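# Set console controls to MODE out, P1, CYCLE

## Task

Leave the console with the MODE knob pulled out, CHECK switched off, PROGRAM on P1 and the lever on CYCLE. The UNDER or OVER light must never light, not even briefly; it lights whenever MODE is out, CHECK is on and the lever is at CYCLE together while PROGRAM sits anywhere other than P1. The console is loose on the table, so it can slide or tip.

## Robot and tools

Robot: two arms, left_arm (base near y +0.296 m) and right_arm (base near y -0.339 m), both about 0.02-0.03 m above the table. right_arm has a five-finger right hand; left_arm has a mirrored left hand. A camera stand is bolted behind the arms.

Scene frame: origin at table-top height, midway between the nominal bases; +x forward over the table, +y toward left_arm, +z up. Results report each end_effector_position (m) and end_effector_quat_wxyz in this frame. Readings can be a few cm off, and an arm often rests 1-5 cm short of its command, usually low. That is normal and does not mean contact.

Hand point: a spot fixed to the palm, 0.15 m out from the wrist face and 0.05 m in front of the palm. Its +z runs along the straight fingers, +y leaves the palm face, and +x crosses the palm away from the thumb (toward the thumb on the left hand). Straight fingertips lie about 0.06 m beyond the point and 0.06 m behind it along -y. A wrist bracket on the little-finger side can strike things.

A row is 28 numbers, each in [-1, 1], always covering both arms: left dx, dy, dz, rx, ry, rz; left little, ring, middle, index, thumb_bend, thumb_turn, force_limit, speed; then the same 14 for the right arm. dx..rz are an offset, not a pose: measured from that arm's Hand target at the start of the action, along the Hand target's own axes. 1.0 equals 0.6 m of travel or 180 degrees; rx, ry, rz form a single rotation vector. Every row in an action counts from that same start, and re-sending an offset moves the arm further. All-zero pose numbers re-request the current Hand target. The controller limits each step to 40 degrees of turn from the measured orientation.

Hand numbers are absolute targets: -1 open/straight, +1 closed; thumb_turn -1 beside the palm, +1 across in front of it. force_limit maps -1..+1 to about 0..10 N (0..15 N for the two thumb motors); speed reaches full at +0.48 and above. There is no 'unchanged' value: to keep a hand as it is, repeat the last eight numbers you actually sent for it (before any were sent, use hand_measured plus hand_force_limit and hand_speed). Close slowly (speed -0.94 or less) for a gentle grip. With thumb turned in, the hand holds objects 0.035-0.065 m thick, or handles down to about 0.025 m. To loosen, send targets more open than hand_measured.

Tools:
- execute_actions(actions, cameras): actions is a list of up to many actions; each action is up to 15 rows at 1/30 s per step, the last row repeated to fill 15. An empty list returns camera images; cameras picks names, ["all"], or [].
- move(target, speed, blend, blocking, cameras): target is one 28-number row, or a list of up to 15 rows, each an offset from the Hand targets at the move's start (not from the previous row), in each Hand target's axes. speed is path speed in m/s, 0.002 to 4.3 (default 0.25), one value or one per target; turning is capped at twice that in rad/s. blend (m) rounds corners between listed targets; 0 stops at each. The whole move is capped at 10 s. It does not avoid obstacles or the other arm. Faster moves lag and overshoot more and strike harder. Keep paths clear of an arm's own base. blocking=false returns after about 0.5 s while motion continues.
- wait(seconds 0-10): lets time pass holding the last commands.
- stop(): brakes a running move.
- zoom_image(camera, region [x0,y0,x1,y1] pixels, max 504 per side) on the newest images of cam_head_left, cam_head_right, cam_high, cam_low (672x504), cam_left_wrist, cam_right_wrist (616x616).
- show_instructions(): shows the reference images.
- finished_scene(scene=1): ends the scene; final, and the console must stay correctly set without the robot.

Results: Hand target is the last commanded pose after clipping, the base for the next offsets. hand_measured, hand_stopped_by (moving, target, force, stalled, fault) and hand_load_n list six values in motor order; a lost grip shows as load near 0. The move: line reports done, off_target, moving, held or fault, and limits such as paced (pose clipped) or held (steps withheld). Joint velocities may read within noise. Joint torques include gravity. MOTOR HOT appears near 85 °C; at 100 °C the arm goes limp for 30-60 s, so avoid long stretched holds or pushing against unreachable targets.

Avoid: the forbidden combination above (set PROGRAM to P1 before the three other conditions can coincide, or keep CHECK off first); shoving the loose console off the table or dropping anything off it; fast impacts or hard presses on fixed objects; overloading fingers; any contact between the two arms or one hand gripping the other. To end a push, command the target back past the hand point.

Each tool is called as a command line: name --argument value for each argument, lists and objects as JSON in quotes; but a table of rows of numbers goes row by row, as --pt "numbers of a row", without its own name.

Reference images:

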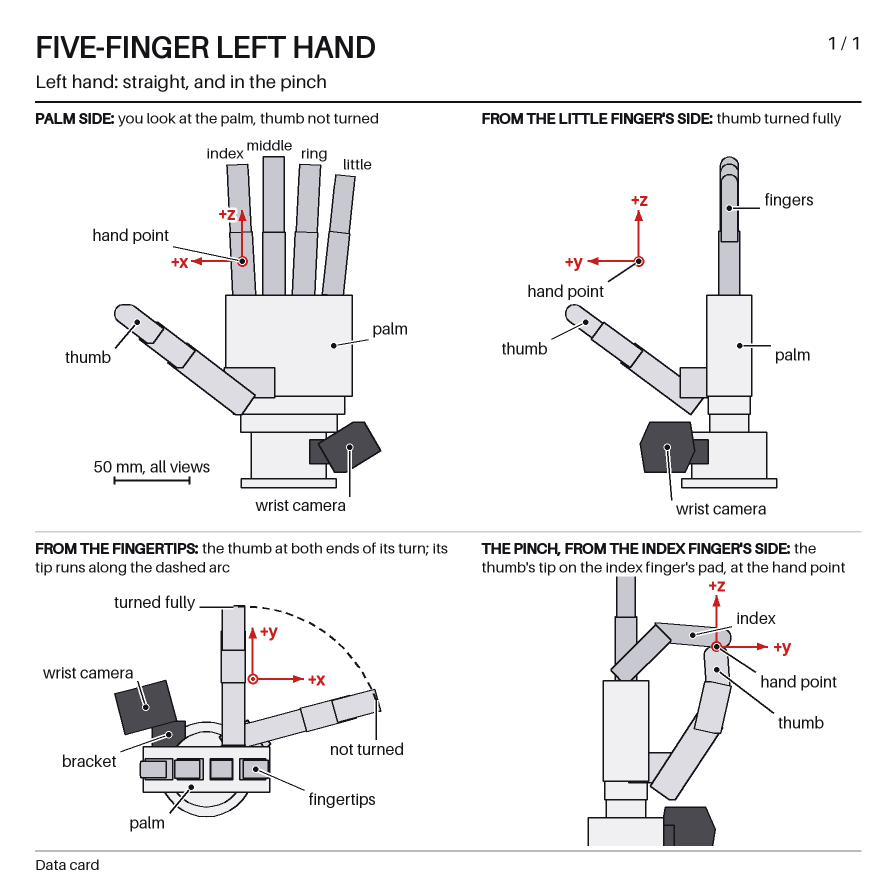

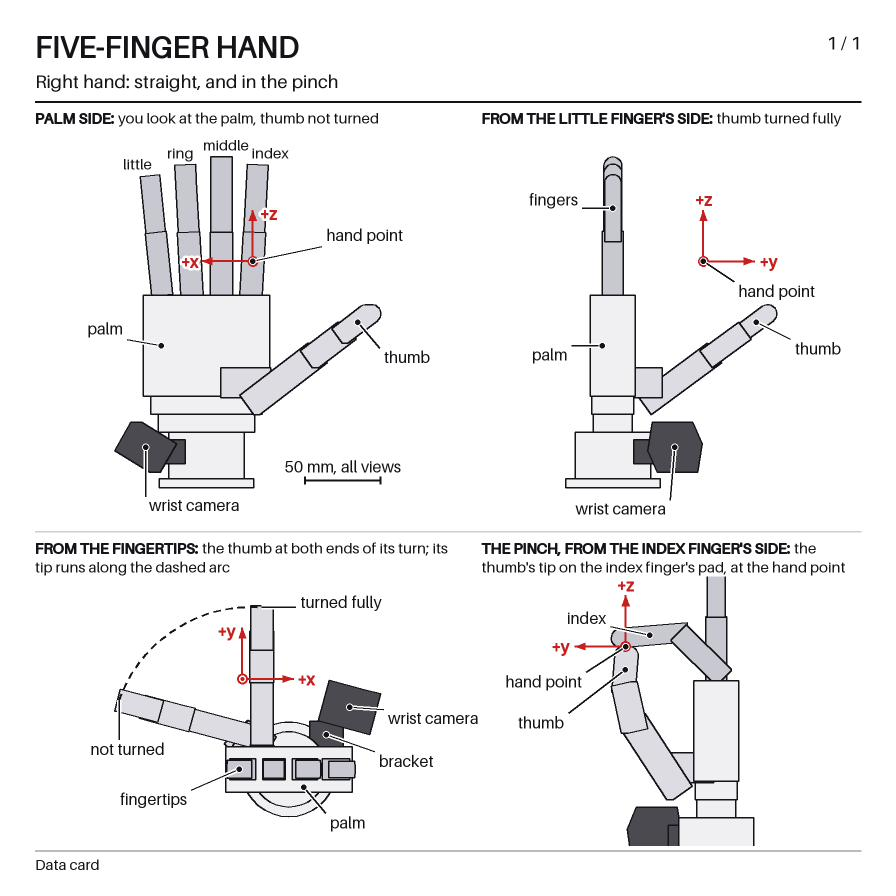

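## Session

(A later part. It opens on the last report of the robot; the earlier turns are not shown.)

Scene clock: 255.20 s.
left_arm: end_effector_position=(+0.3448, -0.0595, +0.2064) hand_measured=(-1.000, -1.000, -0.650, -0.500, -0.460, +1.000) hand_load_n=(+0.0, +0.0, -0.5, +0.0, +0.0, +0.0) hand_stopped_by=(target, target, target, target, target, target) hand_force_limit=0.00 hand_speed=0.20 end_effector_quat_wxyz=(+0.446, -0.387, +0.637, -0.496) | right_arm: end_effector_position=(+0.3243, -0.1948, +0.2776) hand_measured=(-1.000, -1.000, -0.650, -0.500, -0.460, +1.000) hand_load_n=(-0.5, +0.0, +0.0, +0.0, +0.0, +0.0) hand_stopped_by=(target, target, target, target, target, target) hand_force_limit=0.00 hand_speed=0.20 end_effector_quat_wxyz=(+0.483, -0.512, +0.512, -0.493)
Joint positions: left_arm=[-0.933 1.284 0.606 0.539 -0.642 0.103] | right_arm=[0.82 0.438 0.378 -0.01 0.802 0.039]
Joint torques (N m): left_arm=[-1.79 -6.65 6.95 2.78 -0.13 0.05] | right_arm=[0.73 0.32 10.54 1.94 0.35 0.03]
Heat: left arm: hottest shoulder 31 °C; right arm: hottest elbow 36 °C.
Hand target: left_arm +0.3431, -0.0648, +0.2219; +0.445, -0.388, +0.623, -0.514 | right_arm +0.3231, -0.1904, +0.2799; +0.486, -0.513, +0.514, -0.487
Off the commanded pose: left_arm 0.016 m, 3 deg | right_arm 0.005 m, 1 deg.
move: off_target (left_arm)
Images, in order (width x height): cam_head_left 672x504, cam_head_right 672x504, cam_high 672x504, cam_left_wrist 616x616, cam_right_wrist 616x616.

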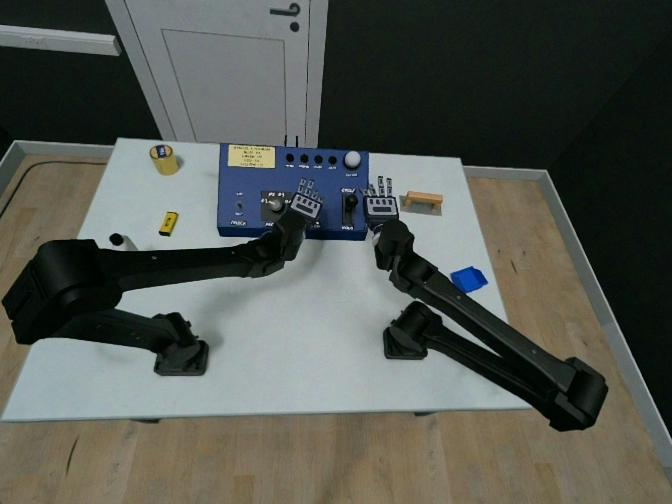

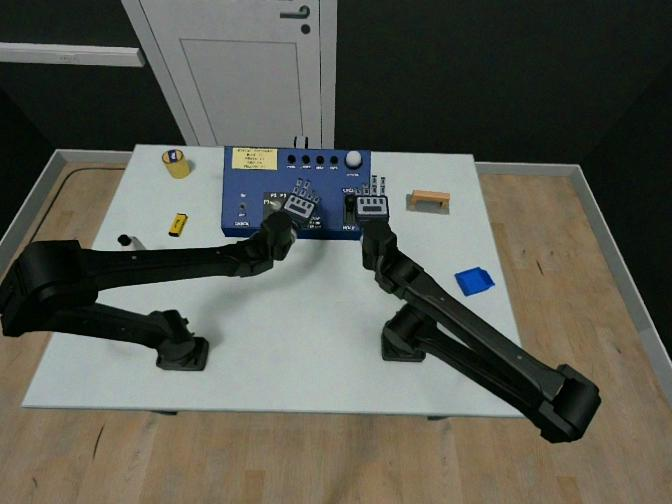

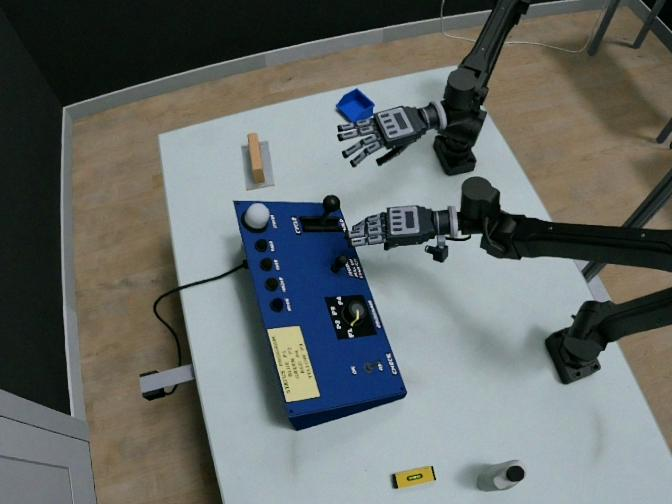

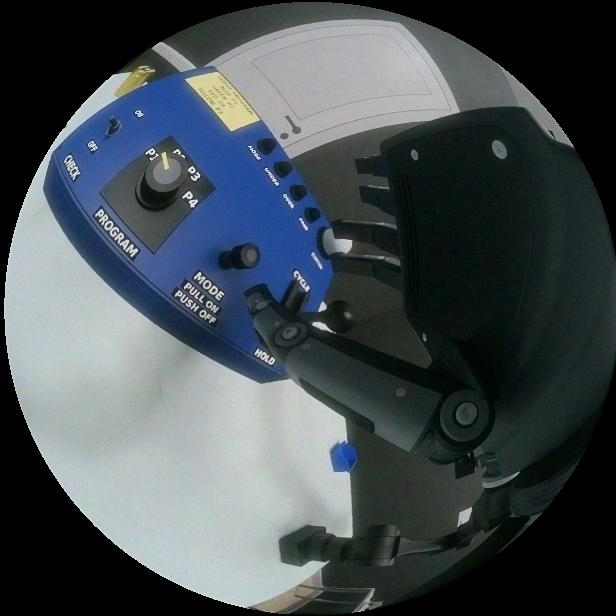

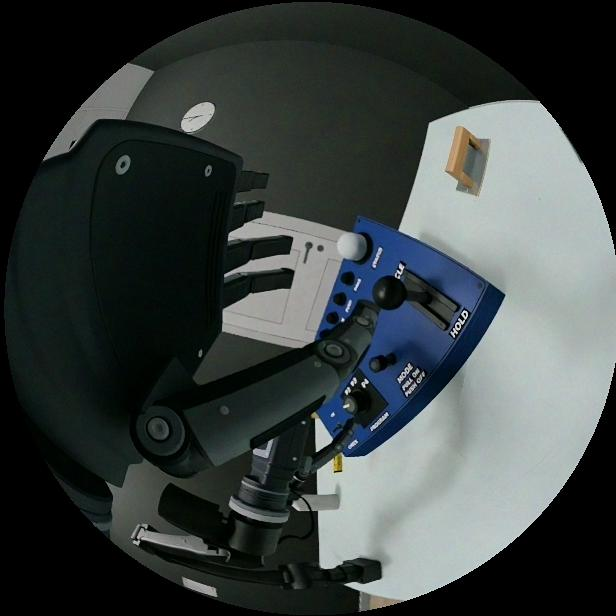

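move --target '[0, 0.0133, 0.0333, 0, 0, 0, -1, -1, -0.65, -0.5, -0.46, 1, 0, 0.2, 0, 0, 0, 0, 0, 0, -1, -1, -0.65, -0.5, -0.46, 1, 0, 0.2]' --speed 0.15 --cameras '["cam_left_wrist", "cam_high", "cam_head_left"]'

zoom_image --camera "cam_left_wrist" --region '[150, 170, 400, 420]'

zoom_image --camera "cam_high" --region '[290, 180, 470, 330]'

zoom_image --camera "cam_head_left" --region '[250, 150, 390, 260]'

Scene clock: 329.23 s.
left_arm: end_effector_position=(+0.3519, -0.0626, +0.1956) hand_measured=(-1.000, -1.000, -0.650, -0.500, -0.460, +1.000) hand_load_n=(+0.0, +0.0, +0.0, +0.0, +0.0, +0.0) hand_stopped_by=(target, target, target, target, target, target) hand_force_limit=0.00 hand_speed=0.20 end_effector_quat_wxyz=(+0.442, -0.385, +0.639, -0.498) | right_arm: end_effector_position=(+0.3243, -0.1947, +0.2776) hand_measured=(-1.000, -1.000, -0.650, -0.500, -0.460, +1.000) hand_load_n=(+0.0, +0.0, +0.0, +0.0, +0.0, +0.0) hand_stopped_by=(target, target, target, target, target, target) hand_force_limit=0.00 hand_speed=0.20 end_effector_quat_wxyz=(+0.483, -0.512, +0.512, -0.493)
Joint positions: left_arm=[-0.917 1.326 0.606 0.581 -0.616 0.103] | right_arm=[0.82 0.438 0.378 -0.01 0.802 0.04]
Joint torques (N m): left_arm=[-0.62 -5.71 8.42 2.78 0.16 0.08] | right_arm=[0.67 0.26 10.55 1.96 0.35 0.04]
Heat: left arm: hottest shoulder 30 °C; right arm: hottest elbow 38 °C.
Hand target: left_arm +0.3620, -0.0693, +0.2126; +0.445, -0.388, +0.623, -0.514 | right_arm +0.3231, -0.1903, +0.2799; +0.486, -0.513, +0.514, -0.487
Off the commanded pose: left_arm 0.021 m, 3 deg | right_arm 0.005 m, 1 deg.
move: off_target (left_arm)
Images, in order (width x height): cam_head_left 672x504, cam_high 672x504, cam_left_wrist 616x616.

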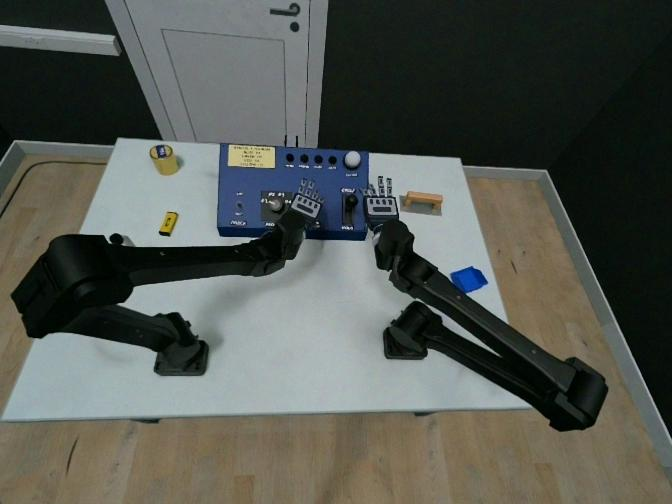

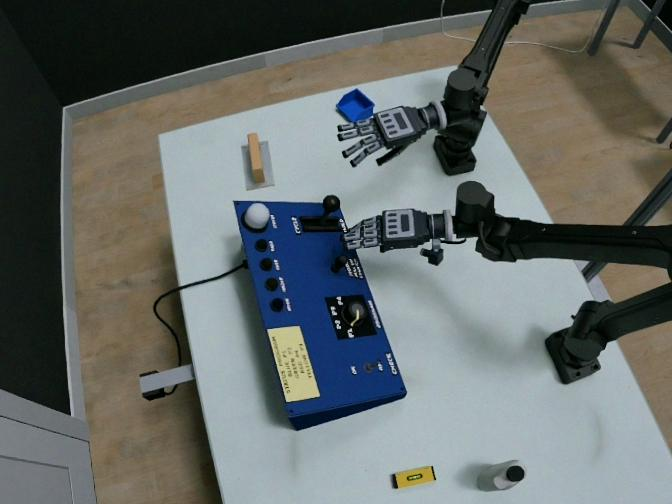

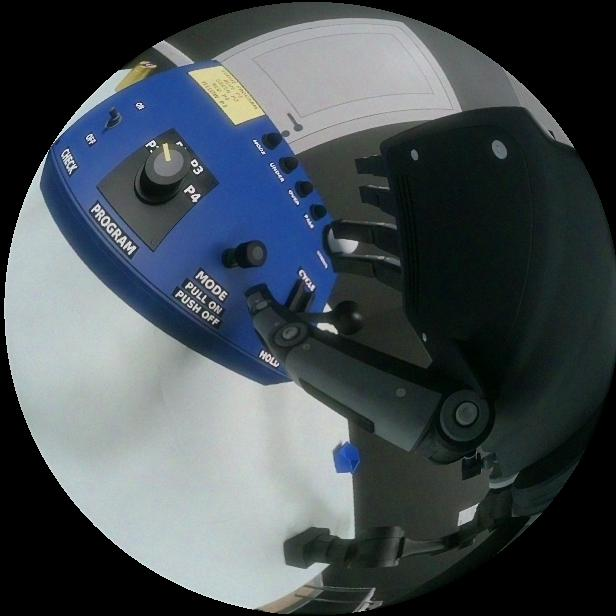

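Scaled by 2.016 from the camera's 616x616 image, which has a finer 880x880 frame.

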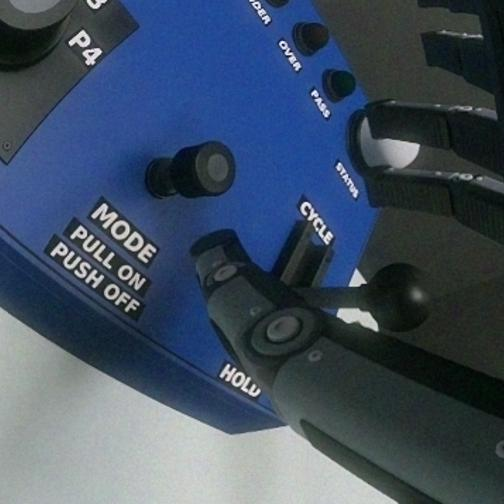

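Scaled by 2.800 from the camera's 672x504 image, which has a finer 960x720 frame.

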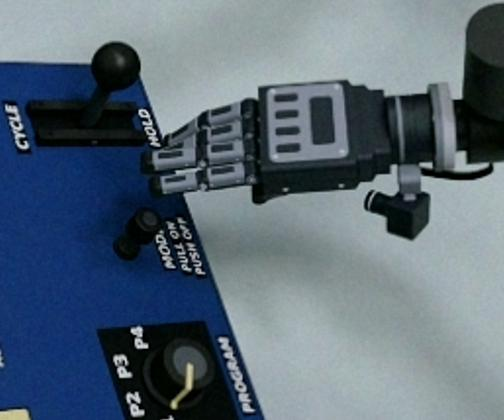

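Scaled by 3.600 from the camera's 672x504 image, which has a finer 960x720 frame.

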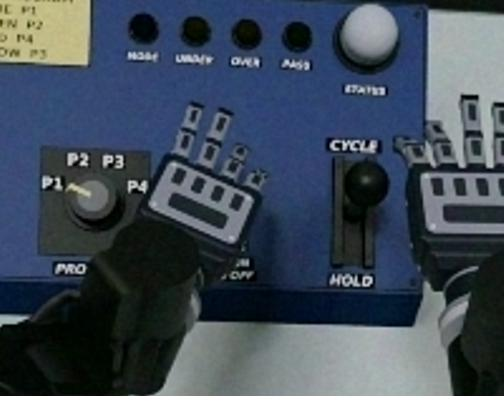

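move --target '[0, 0.0133, 0.06, 0, 0, 0, -1, -1, -0.65, -0.5, -0.46, 1, 0, 0.2, 0, 0, 0, 0, 0, 0, -1, -1, -0.65, -0.5, -0.46, 1, 0, 0.2]' --speed 0.15 --cameras '["cam_left_wrist", "cam_high", "cam_head_left", "cam_right_wrist"]'

zoom_image --camera "cam_left_wrist" --region '[150, 170, 400, 420]'

zoom_image --camera "cam_high" --region '[290, 180, 470, 330]'

Scene clock: 337.67 s.
left_arm: end_effector_position=(+0.3805, -0.0673, +0.1792) hand_measured=(-1.000, -1.000, -0.650, -0.500, -0.460, +1.000) hand_load_n=(+0.0, +0.0, +0.0, +0.0, +0.5, +0.0) hand_stopped_by=(target, target, target, target, target, target) hand_force_limit=0.00 hand_speed=0.20 end_effector_quat_wxyz=(+0.439, -0.388, +0.642, -0.495) | right_arm: end_effector_position=(+0.3243, -0.1947, +0.2776) hand_measured=(-1.000, -1.000, -0.650, -0.500, -0.460, +1.000) hand_load_n=(+0.0, +0.0, +0.0, +0.0, +0.0, +0.0) hand_stopped_by=(target, target, target, target, target, target) hand_force_limit=0.00 hand_speed=0.20 end_effector_quat_wxyz=(+0.483, -0.512, +0.512, -0.493)
Joint positions: left_arm=[-0.863 1.419 0.648 0.623 -0.563 0.103] | right_arm=[0.82 0.438 0.378 -0.01 0.802 0.04]
Joint torques (N m): left_arm=[0.03 -6.59 9.5 2.76 0.18 0.14] | right_arm=[0.73 0.38 10.55 1.96 0.36 0.04]
Heat: left arm: hottest shoulder 30 °C; right arm: hottest elbow 38 °C.
Hand target: left_arm +0.3961, -0.0785, +0.2020; +0.445, -0.388, +0.623, -0.514 | right_arm +0.3231, -0.1903, +0.2799; +0.486, -0.513, +0.514, -0.487
Off the commanded pose: left_arm 0.030 m, 3 deg | right_arm 0.005 m, 1 deg.
move: off_target (left_arm)
Images, in order (width x height): cam_head_left 672x504, cam_high 672x504, cam_left_wrist 616x616, cam_right_wrist 616x616.

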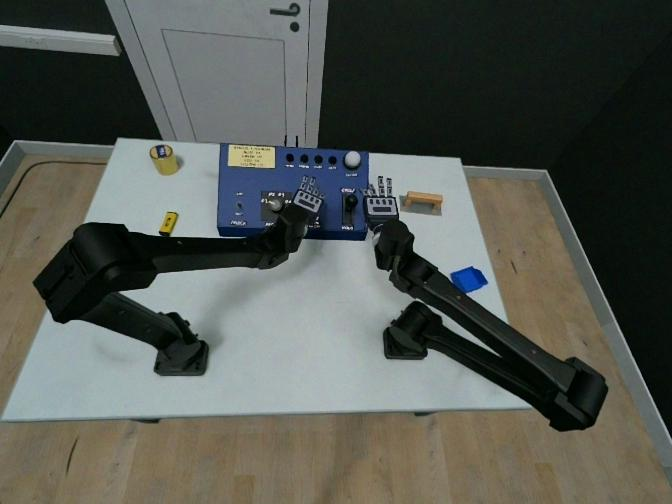

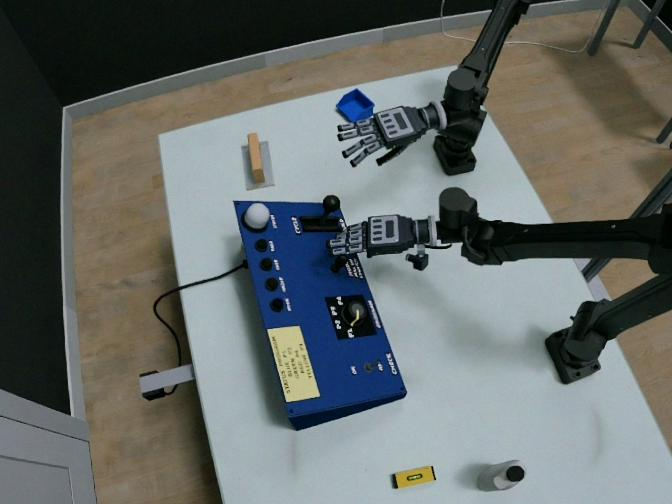

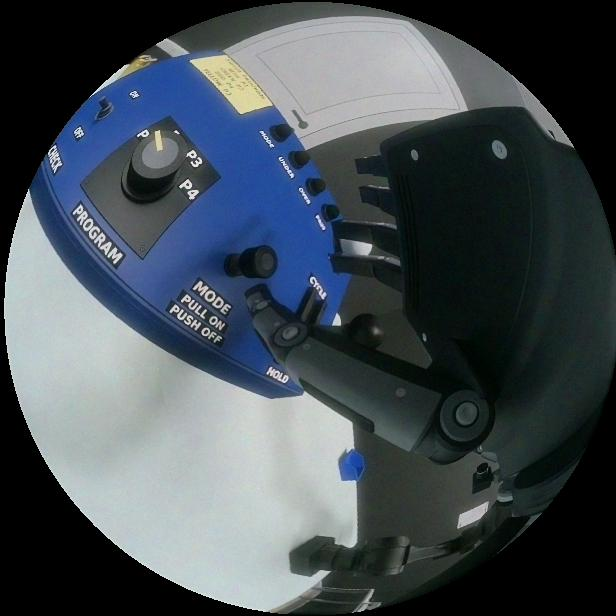

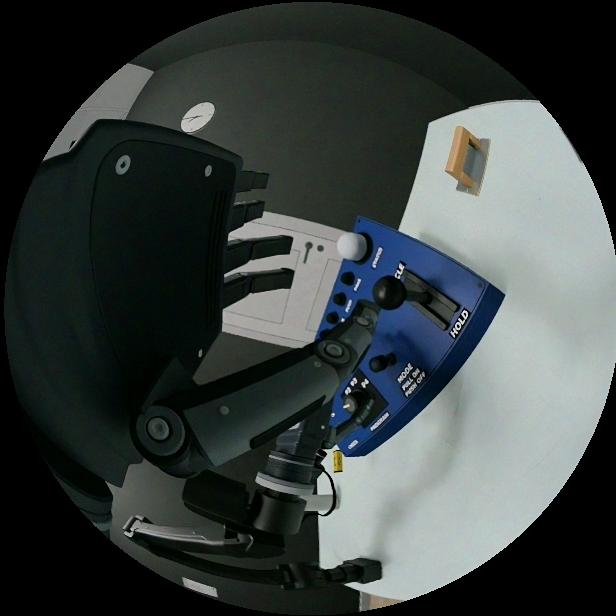

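Scaled by 2.016 from the camera's 616x616 image, which has a finer 880x880 frame.

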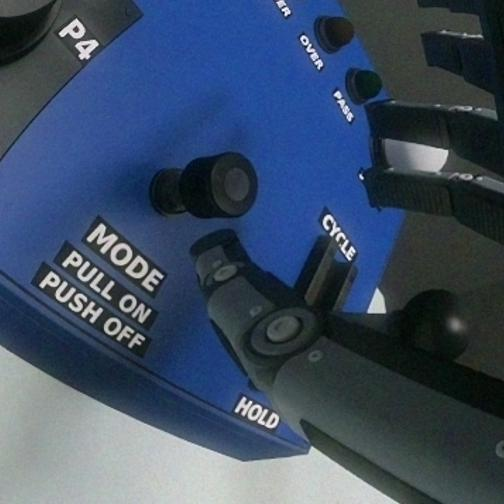

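Scaled by 2.800 from the camera's 672x504 image, which has a finer 960x720 frame.

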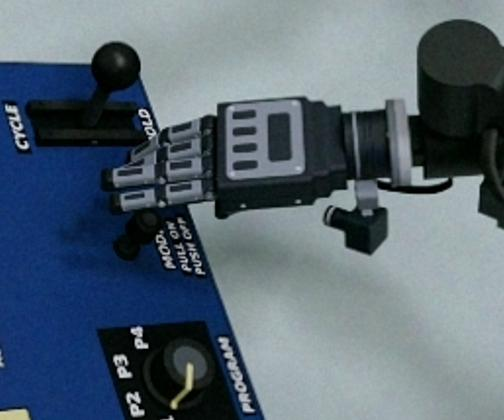

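move --target '[0, 0.0333, 0.03, 0, 0, 0, -1, -1, -0.65, -0.5, -0.46, 1, 0, 0.2, 0, 0, 0, 0, 0, 0, -1, -1, -0.65, -0.5, -0.46, 1, 0, 0.2]' --speed 0.1 --cameras '["cam_left_wrist", "cam_high", "cam_head_left", "cam_right_wrist"]'

zoom_image --camera "cam_left_wrist" --region '[150, 170, 400, 420]'

zoom_image --camera "cam_high" --region '[290, 180, 470, 330]'

zoom_image --camera "cam_right_wrist" --region '[300, 280, 460, 440]'

Scene clock: 350.53 s.
left_arm: end_effector_position=(+0.3969, -0.0703, +0.1589) hand_measured=(-1.000, -1.000, -0.650, -0.500, -0.460, +1.000) hand_load_n=(+0.0, +0.0, +0.0, +0.0, +0.5, +0.0) hand_stopped_by=(target, target, target, target, target, target) hand_force_limit=0.00 hand_speed=0.20 end_effector_quat_wxyz=(+0.438, -0.389, +0.642, -0.496) | right_arm: end_effector_position=(+0.3243, -0.1947, +0.2776) hand_measured=(-1.000, -1.000, -0.650, -0.500, -0.460, +1.000) hand_load_n=(+0.0, +0.0, +0.0, +0.0, +0.0, +0.0) hand_stopped_by=(target, target, target, target, target, target) hand_force_limit=0.00 hand_speed=0.20 end_effector_quat_wxyz=(+0.483, -0.512, +0.512, -0.493)
Joint positions: left_arm=[-0.835 1.501 0.662 0.693 -0.534 0.104] | right_arm=[0.82 0.438 0.378 -0.01 0.802 0.04]
Joint torques (N m): left_arm=[0.03 -7.36 8.98 2.84 0.17 0.15] | right_arm=[0.62 0.32 10.56 1.94 0.35 0.04]
Heat: left arm: hottest elbow 31 °C; right arm: hottest elbow 38 °C.
Hand target: left_arm +0.4127, -0.0805, +0.1812; +0.445, -0.387, +0.623, -0.514 | right_arm +0.3231, -0.1903, +0.2799; +0.486, -0.513, +0.514, -0.487
Off the commanded pose: left_arm 0.029 m, 3 deg | right_arm 0.005 m, 1 deg.
move: off_target (left_arm)
Images, in order (width x height): cam_head_left 672x504, cam_high 672x504, cam_left_wrist 616x616, cam_right_wrist 616x616.

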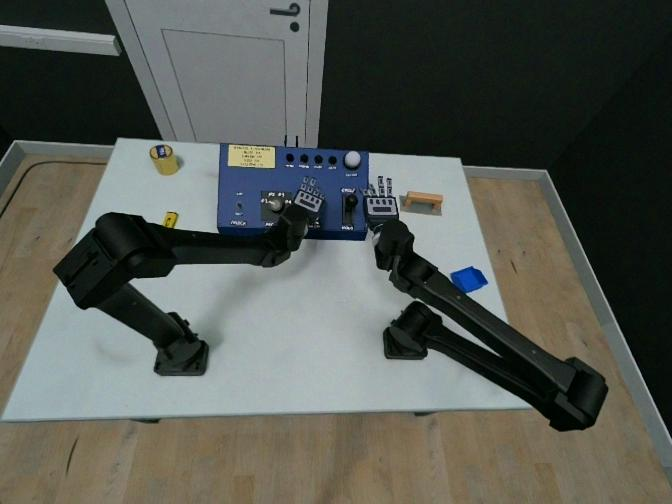

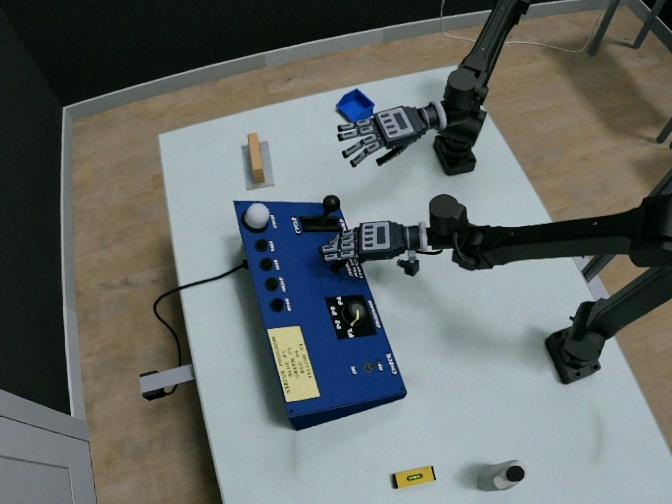

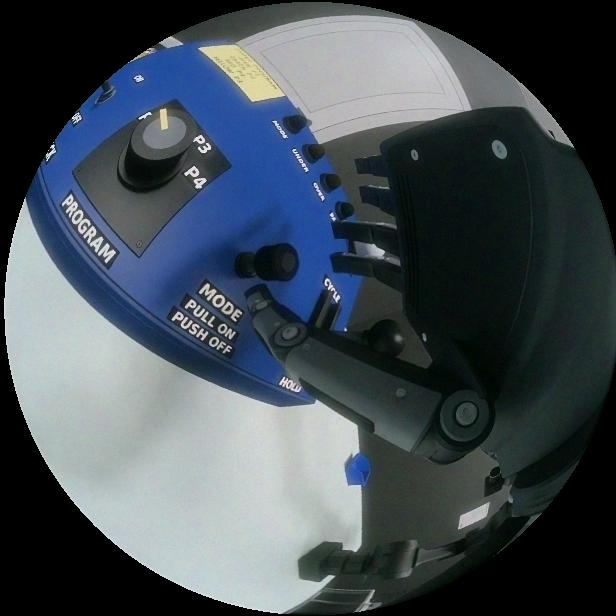

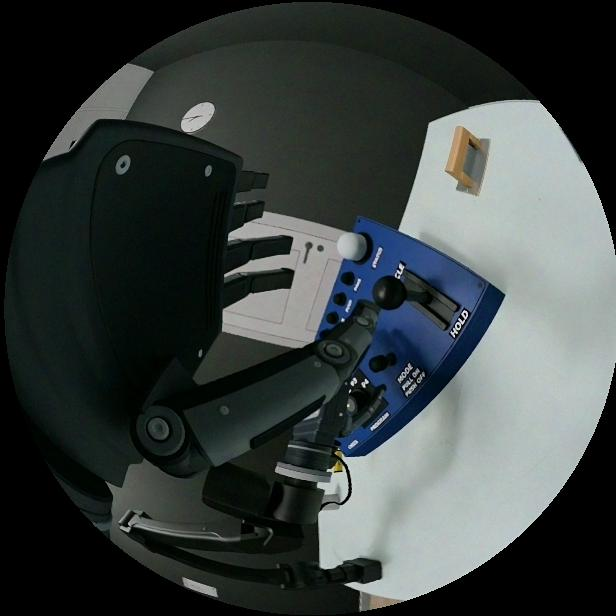

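Scaled by 2.016 from the camera's 616x616 image, which has a finer 880x880 frame.

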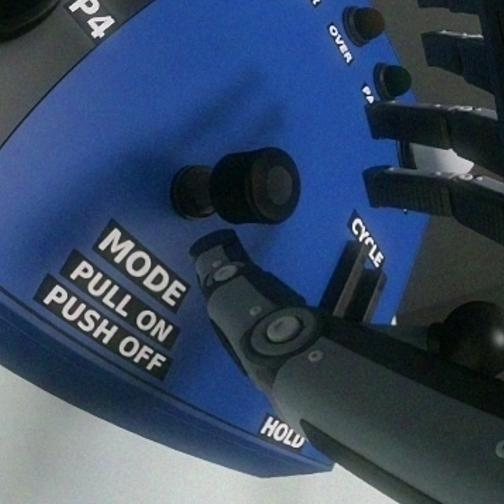

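Scaled by 2.800 from the camera's 672x504 image, which has a finer 960x720 frame.

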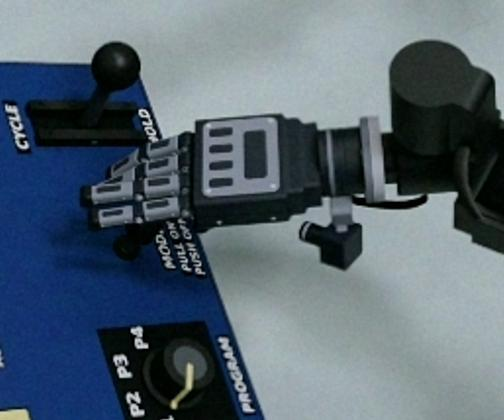

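Scaled by 3.150 from the camera's 616x616 image, which has a finer 880x880 frame.

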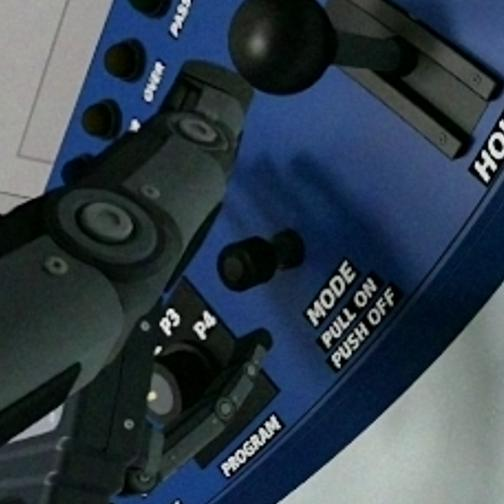

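zoom_image --camera "cam_head_left" --region '[270, 160, 350, 240]'

zoom_image --camera "cam_high" --region '[310, 210, 410, 290]'

zoom_image --camera "cam_low" --region '[250, 60, 450, 200]'

Scaled by 6.300 from the camera's 672x504 image, which has a finer 960x720 frame.

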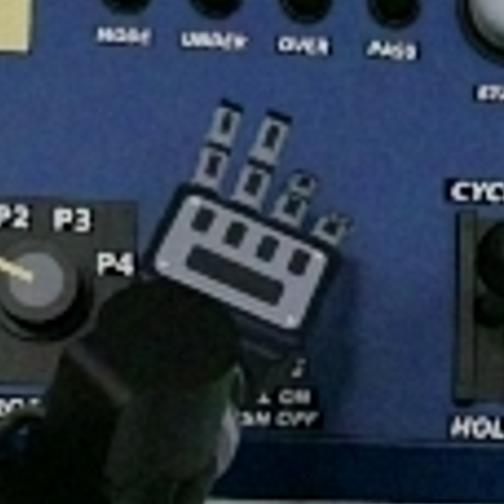

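Scaled by 5.040 from the camera's 672x504 image, which has a finer 960x720 frame.

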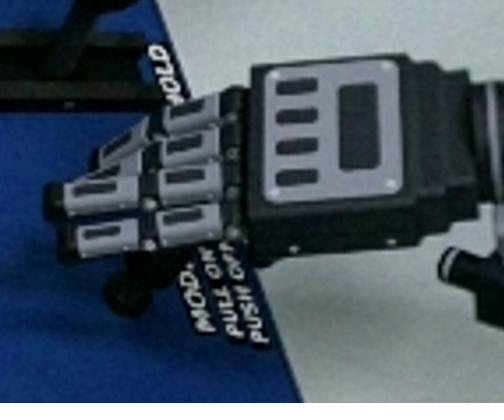

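This scene's latest camera images include none from cam_low. They are from: cam_head_left, cam_high, cam_left_wrist, cam_right_wrist. cam_low's image comes with the result of a call that names it in "cameras".

move --target '[-0.028, 0.0067, -0.02, 0, 0, 0, -1, -1, -0.65, -0.5, -0.46, 1, 0, 0.2, 0, 0, 0, 0, 0, 0, -1, -1, -0.65, -0.5, -0.46, 1, 0, 0.2]' --speed 0.1 --cameras '["cam_left_wrist", "cam_high", "cam_head_left", "cam_right_wrist"]'

zoom_image --camera "cam_left_wrist" --region '[150, 170, 400, 420]'

zoom_image --camera "cam_right_wrist" --region '[300, 280, 460, 440]'

zoom_image --camera "cam_high" --region '[310, 210, 410, 290]'

Scene clock: 394.50 s.
left_arm: end_effector_position=(+0.4013, -0.0620, +0.1643) hand_measured=(-1.000, -1.000, -0.650, -0.500, -0.460, +1.000) hand_load_n=(+0.0, +0.0, -0.5, +0.0, +0.0, +0.0) hand_stopped_by=(target, target, target, target, target, target) hand_force_limit=0.00 hand_speed=0.20 end_effector_quat_wxyz=(+0.438, -0.389, +0.637, -0.501) | right_arm: end_effector_position=(+0.3243, -0.1947, +0.2776) hand_measured=(-1.000, -1.000, -0.650, -0.500, -0.460, +1.000) hand_load_n=(+0.0, +0.0, +0.0, -0.5, +0.0, +0.0) hand_stopped_by=(target, target, target, target, target, target) hand_force_limit=0.00 hand_speed=0.20 end_effector_quat_wxyz=(+0.483, -0.512, +0.512, -0.493)
Joint positions: left_arm=[-0.812 1.486 0.651 0.704 -0.512 0.106] | right_arm=[0.82 0.438 0.378 -0.01 0.802 0.04]
Joint torques (N m): left_arm=[-0.26 -9 6.13 2.8 0.15 0.15] | right_arm=[0.67 0.38 10.55 1.95 0.35 0.04]
Heat: left arm: hottest shoulder 31 °C; right arm: hottest elbow 38 °C.
Hand target: left_arm +0.4063, -0.0604, +0.1805; +0.445, -0.387, +0.623, -0.514 | right_arm +0.3231, -0.1903, +0.2799; +0.486, -0.513, +0.514, -0.487
Off the commanded pose: left_arm 0.017 m, 2 deg | right_arm 0.005 m, 1 deg.
move: off_target (left_arm)
Images, in order (width x height): cam_head_left 672x504, cam_high 672x504, cam_left_wrist 616x616, cam_right_wrist 616x616.

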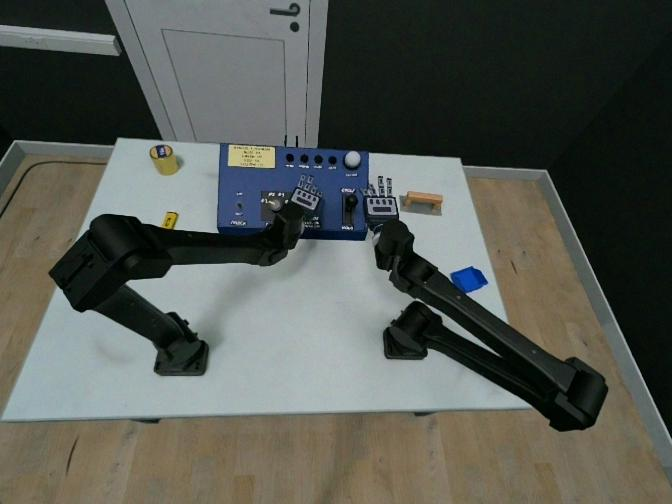

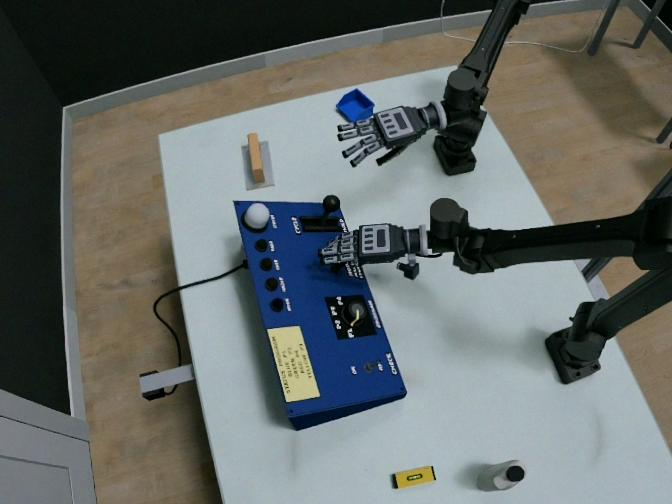

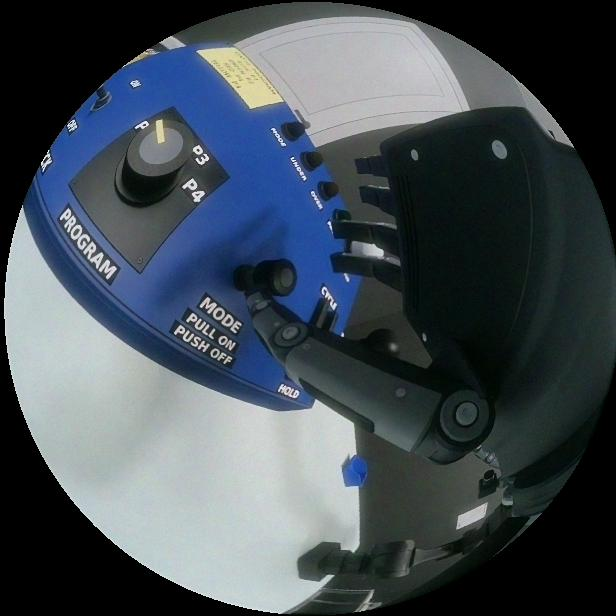

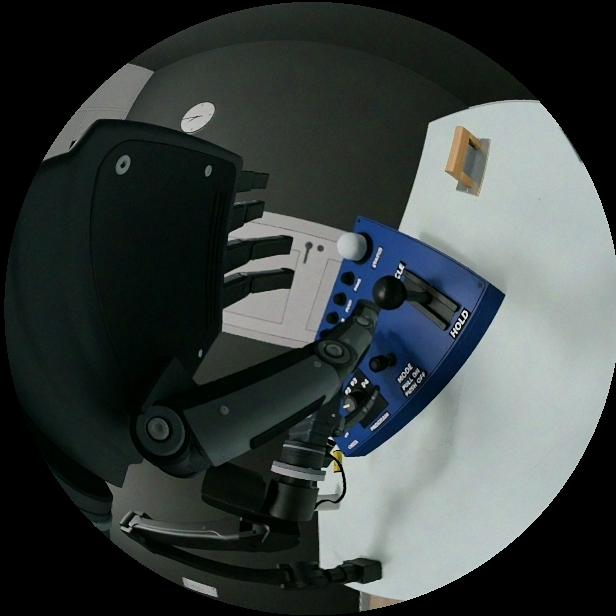

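Scaled by 2.016 from the camera's 616x616 image, which has a finer 880x880 frame.

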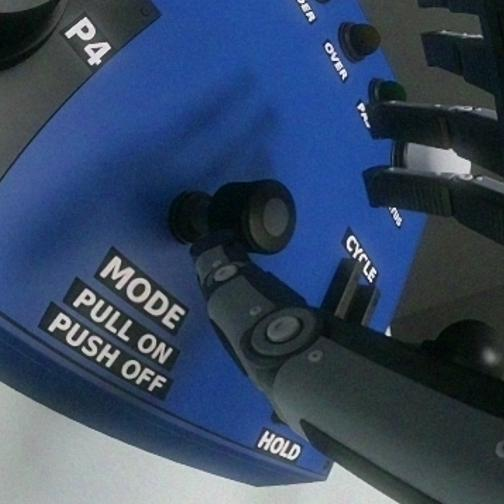

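Scaled by 3.150 from the camera's 616x616 image, which has a finer 880x880 frame.

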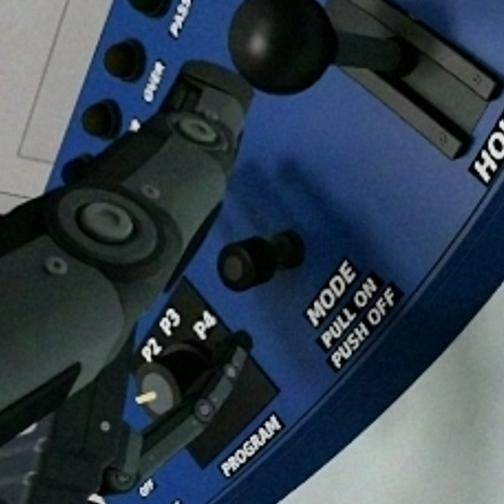

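Scaled by 5.040 from the camera's 672x504 image, which has a finer 960x720 frame.

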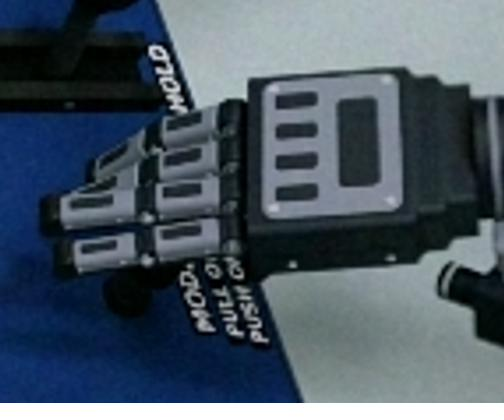

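move --target '[0.0083, 0.02, 0.025, 0, 0, 0, -1, -1, -0.65, -0.5, -0.46, 1, 0, 0.2, 0, 0, 0, 0, 0, 0, -1, -1, -0.65, -0.5, -0.46, 1, 0, 0.2]' --speed 0.1 --cameras '["cam_left_wrist", "cam_high", "cam_head_left", "cam_right_wrist", "cam_low"]'

zoom_image --camera "cam_left_wrist" --region '[150, 170, 400, 420]'

zoom_image --camera "cam_right_wrist" --region '[300, 280, 460, 440]'

Scene clock: 431.53 s.
left_arm: end_effector_position=(+0.4065, -0.0625, +0.1506) hand_measured=(-1.000, -1.000, -0.650, -0.500, -0.460, +1.000) hand_load_n=(-0.5, +0.0, -0.5, +0.0, +0.5, +0.0) hand_stopped_by=(target, target, target, target, target, target) hand_force_limit=0.00 hand_speed=0.20 end_effector_quat_wxyz=(+0.438, -0.389, +0.638, -0.500) | right_arm: end_effector_position=(+0.3243, -0.1947, +0.2776) hand_measured=(-1.000, -1.000, -0.650, -0.500, -0.460, +1.000) hand_load_n=(+0.0, +0.0, +0.0, +0.0, +0.0, +0.0) hand_stopped_by=(target, target, target, target, target, target) hand_force_limit=0.00 hand_speed=0.20 end_effector_quat_wxyz=(+0.483, -0.512, +0.512, -0.493)
Joint positions: left_arm=[-0.802 1.53 0.651 0.746 -0.501 0.107] | right_arm=[0.82 0.438 0.378 -0.01 0.802 0.04]
Joint torques (N m): left_arm=[-0.15 -7.3 7.76 2.77 0.21 0.13] | right_arm=[0.73 0.26 10.55 1.95 0.35 0.04]
Heat: left arm: hottest shoulder 31 °C; right arm: hottest elbow 38 °C.
Hand target: left_arm +0.4188, -0.0675, +0.1670; +0.445, -0.388, +0.623, -0.514 | right_arm +0.3231, -0.1903, +0.2799; +0.486, -0.513, +0.514, -0.487
Off the commanded pose: left_arm 0.021 m, 2 deg | right_arm 0.005 m, 1 deg.
move: off_target (left_arm)
Images, in order (width x height): cam_head_left 672x504, cam_high 672x504, cam_low 672x504, cam_left_wrist 616x616, cam_right_wrist 616x616.

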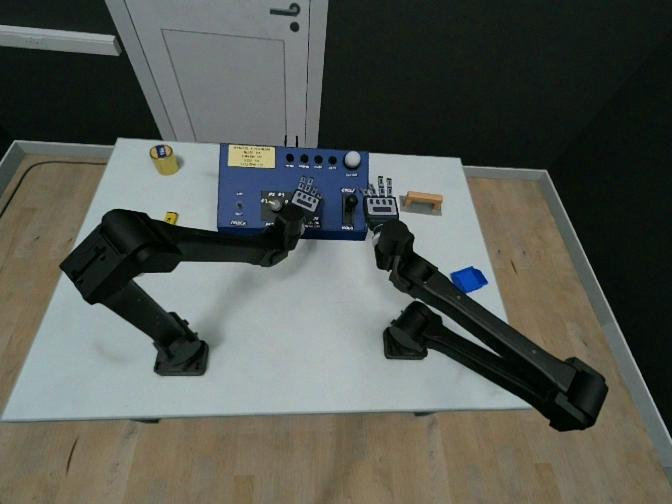

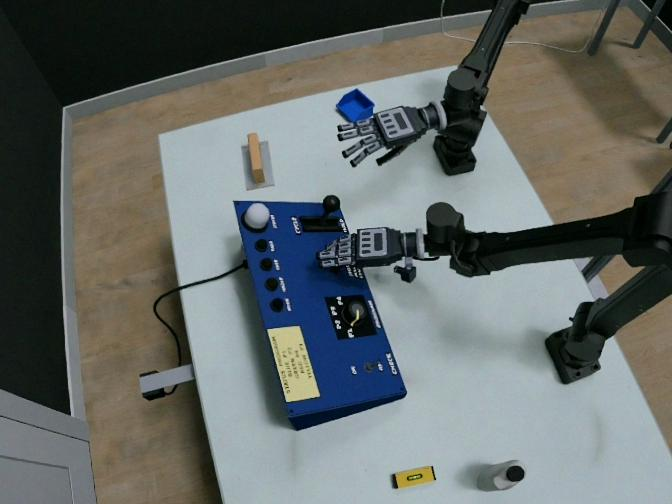

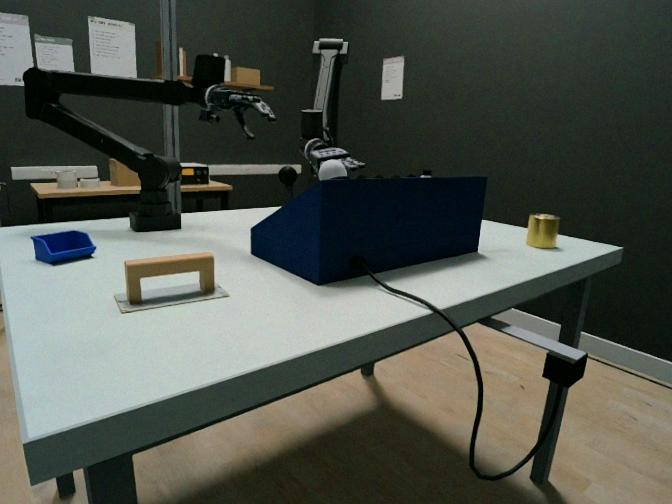

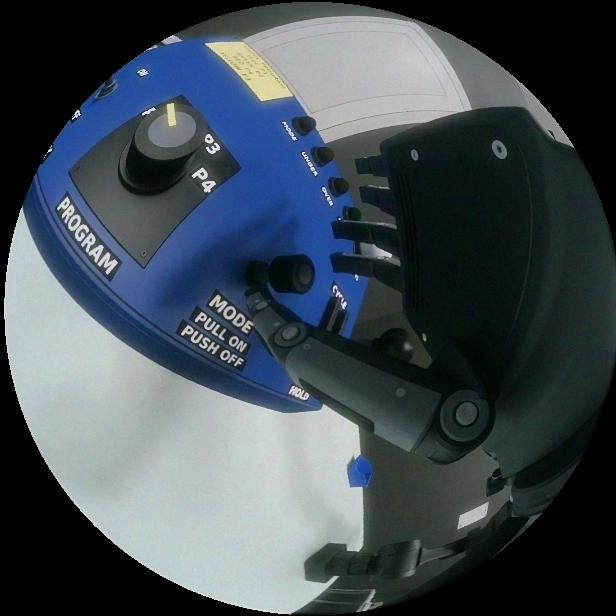

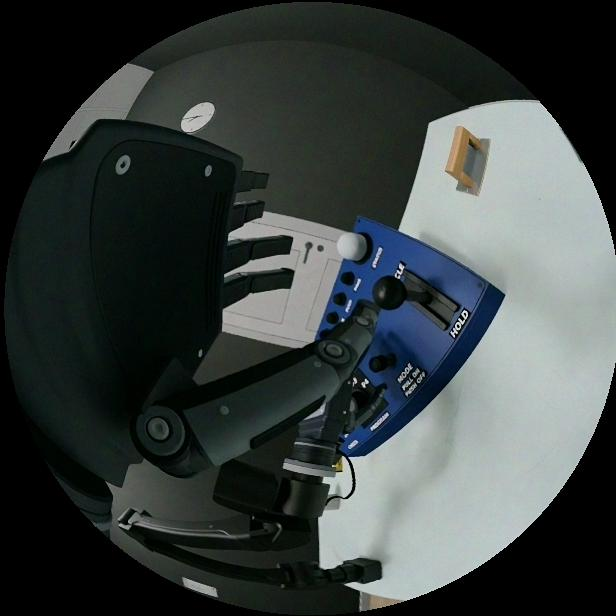

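Scaled by 2.016 from the camera's 616x616 image, which has a finer 880x880 frame.

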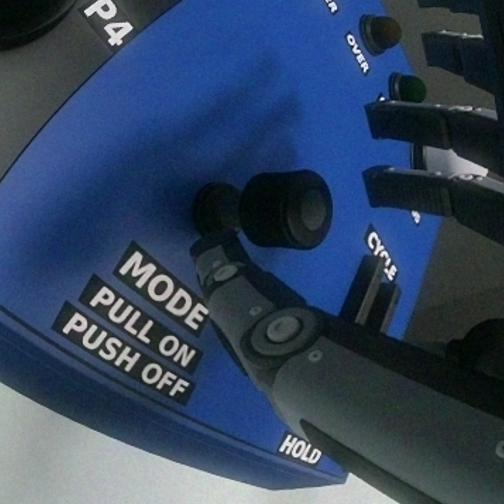

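Scaled by 3.150 from the camera's 616x616 image, which has a finer 880x880 frame.

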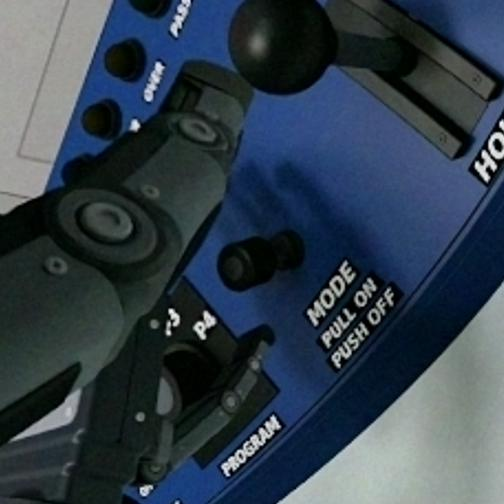

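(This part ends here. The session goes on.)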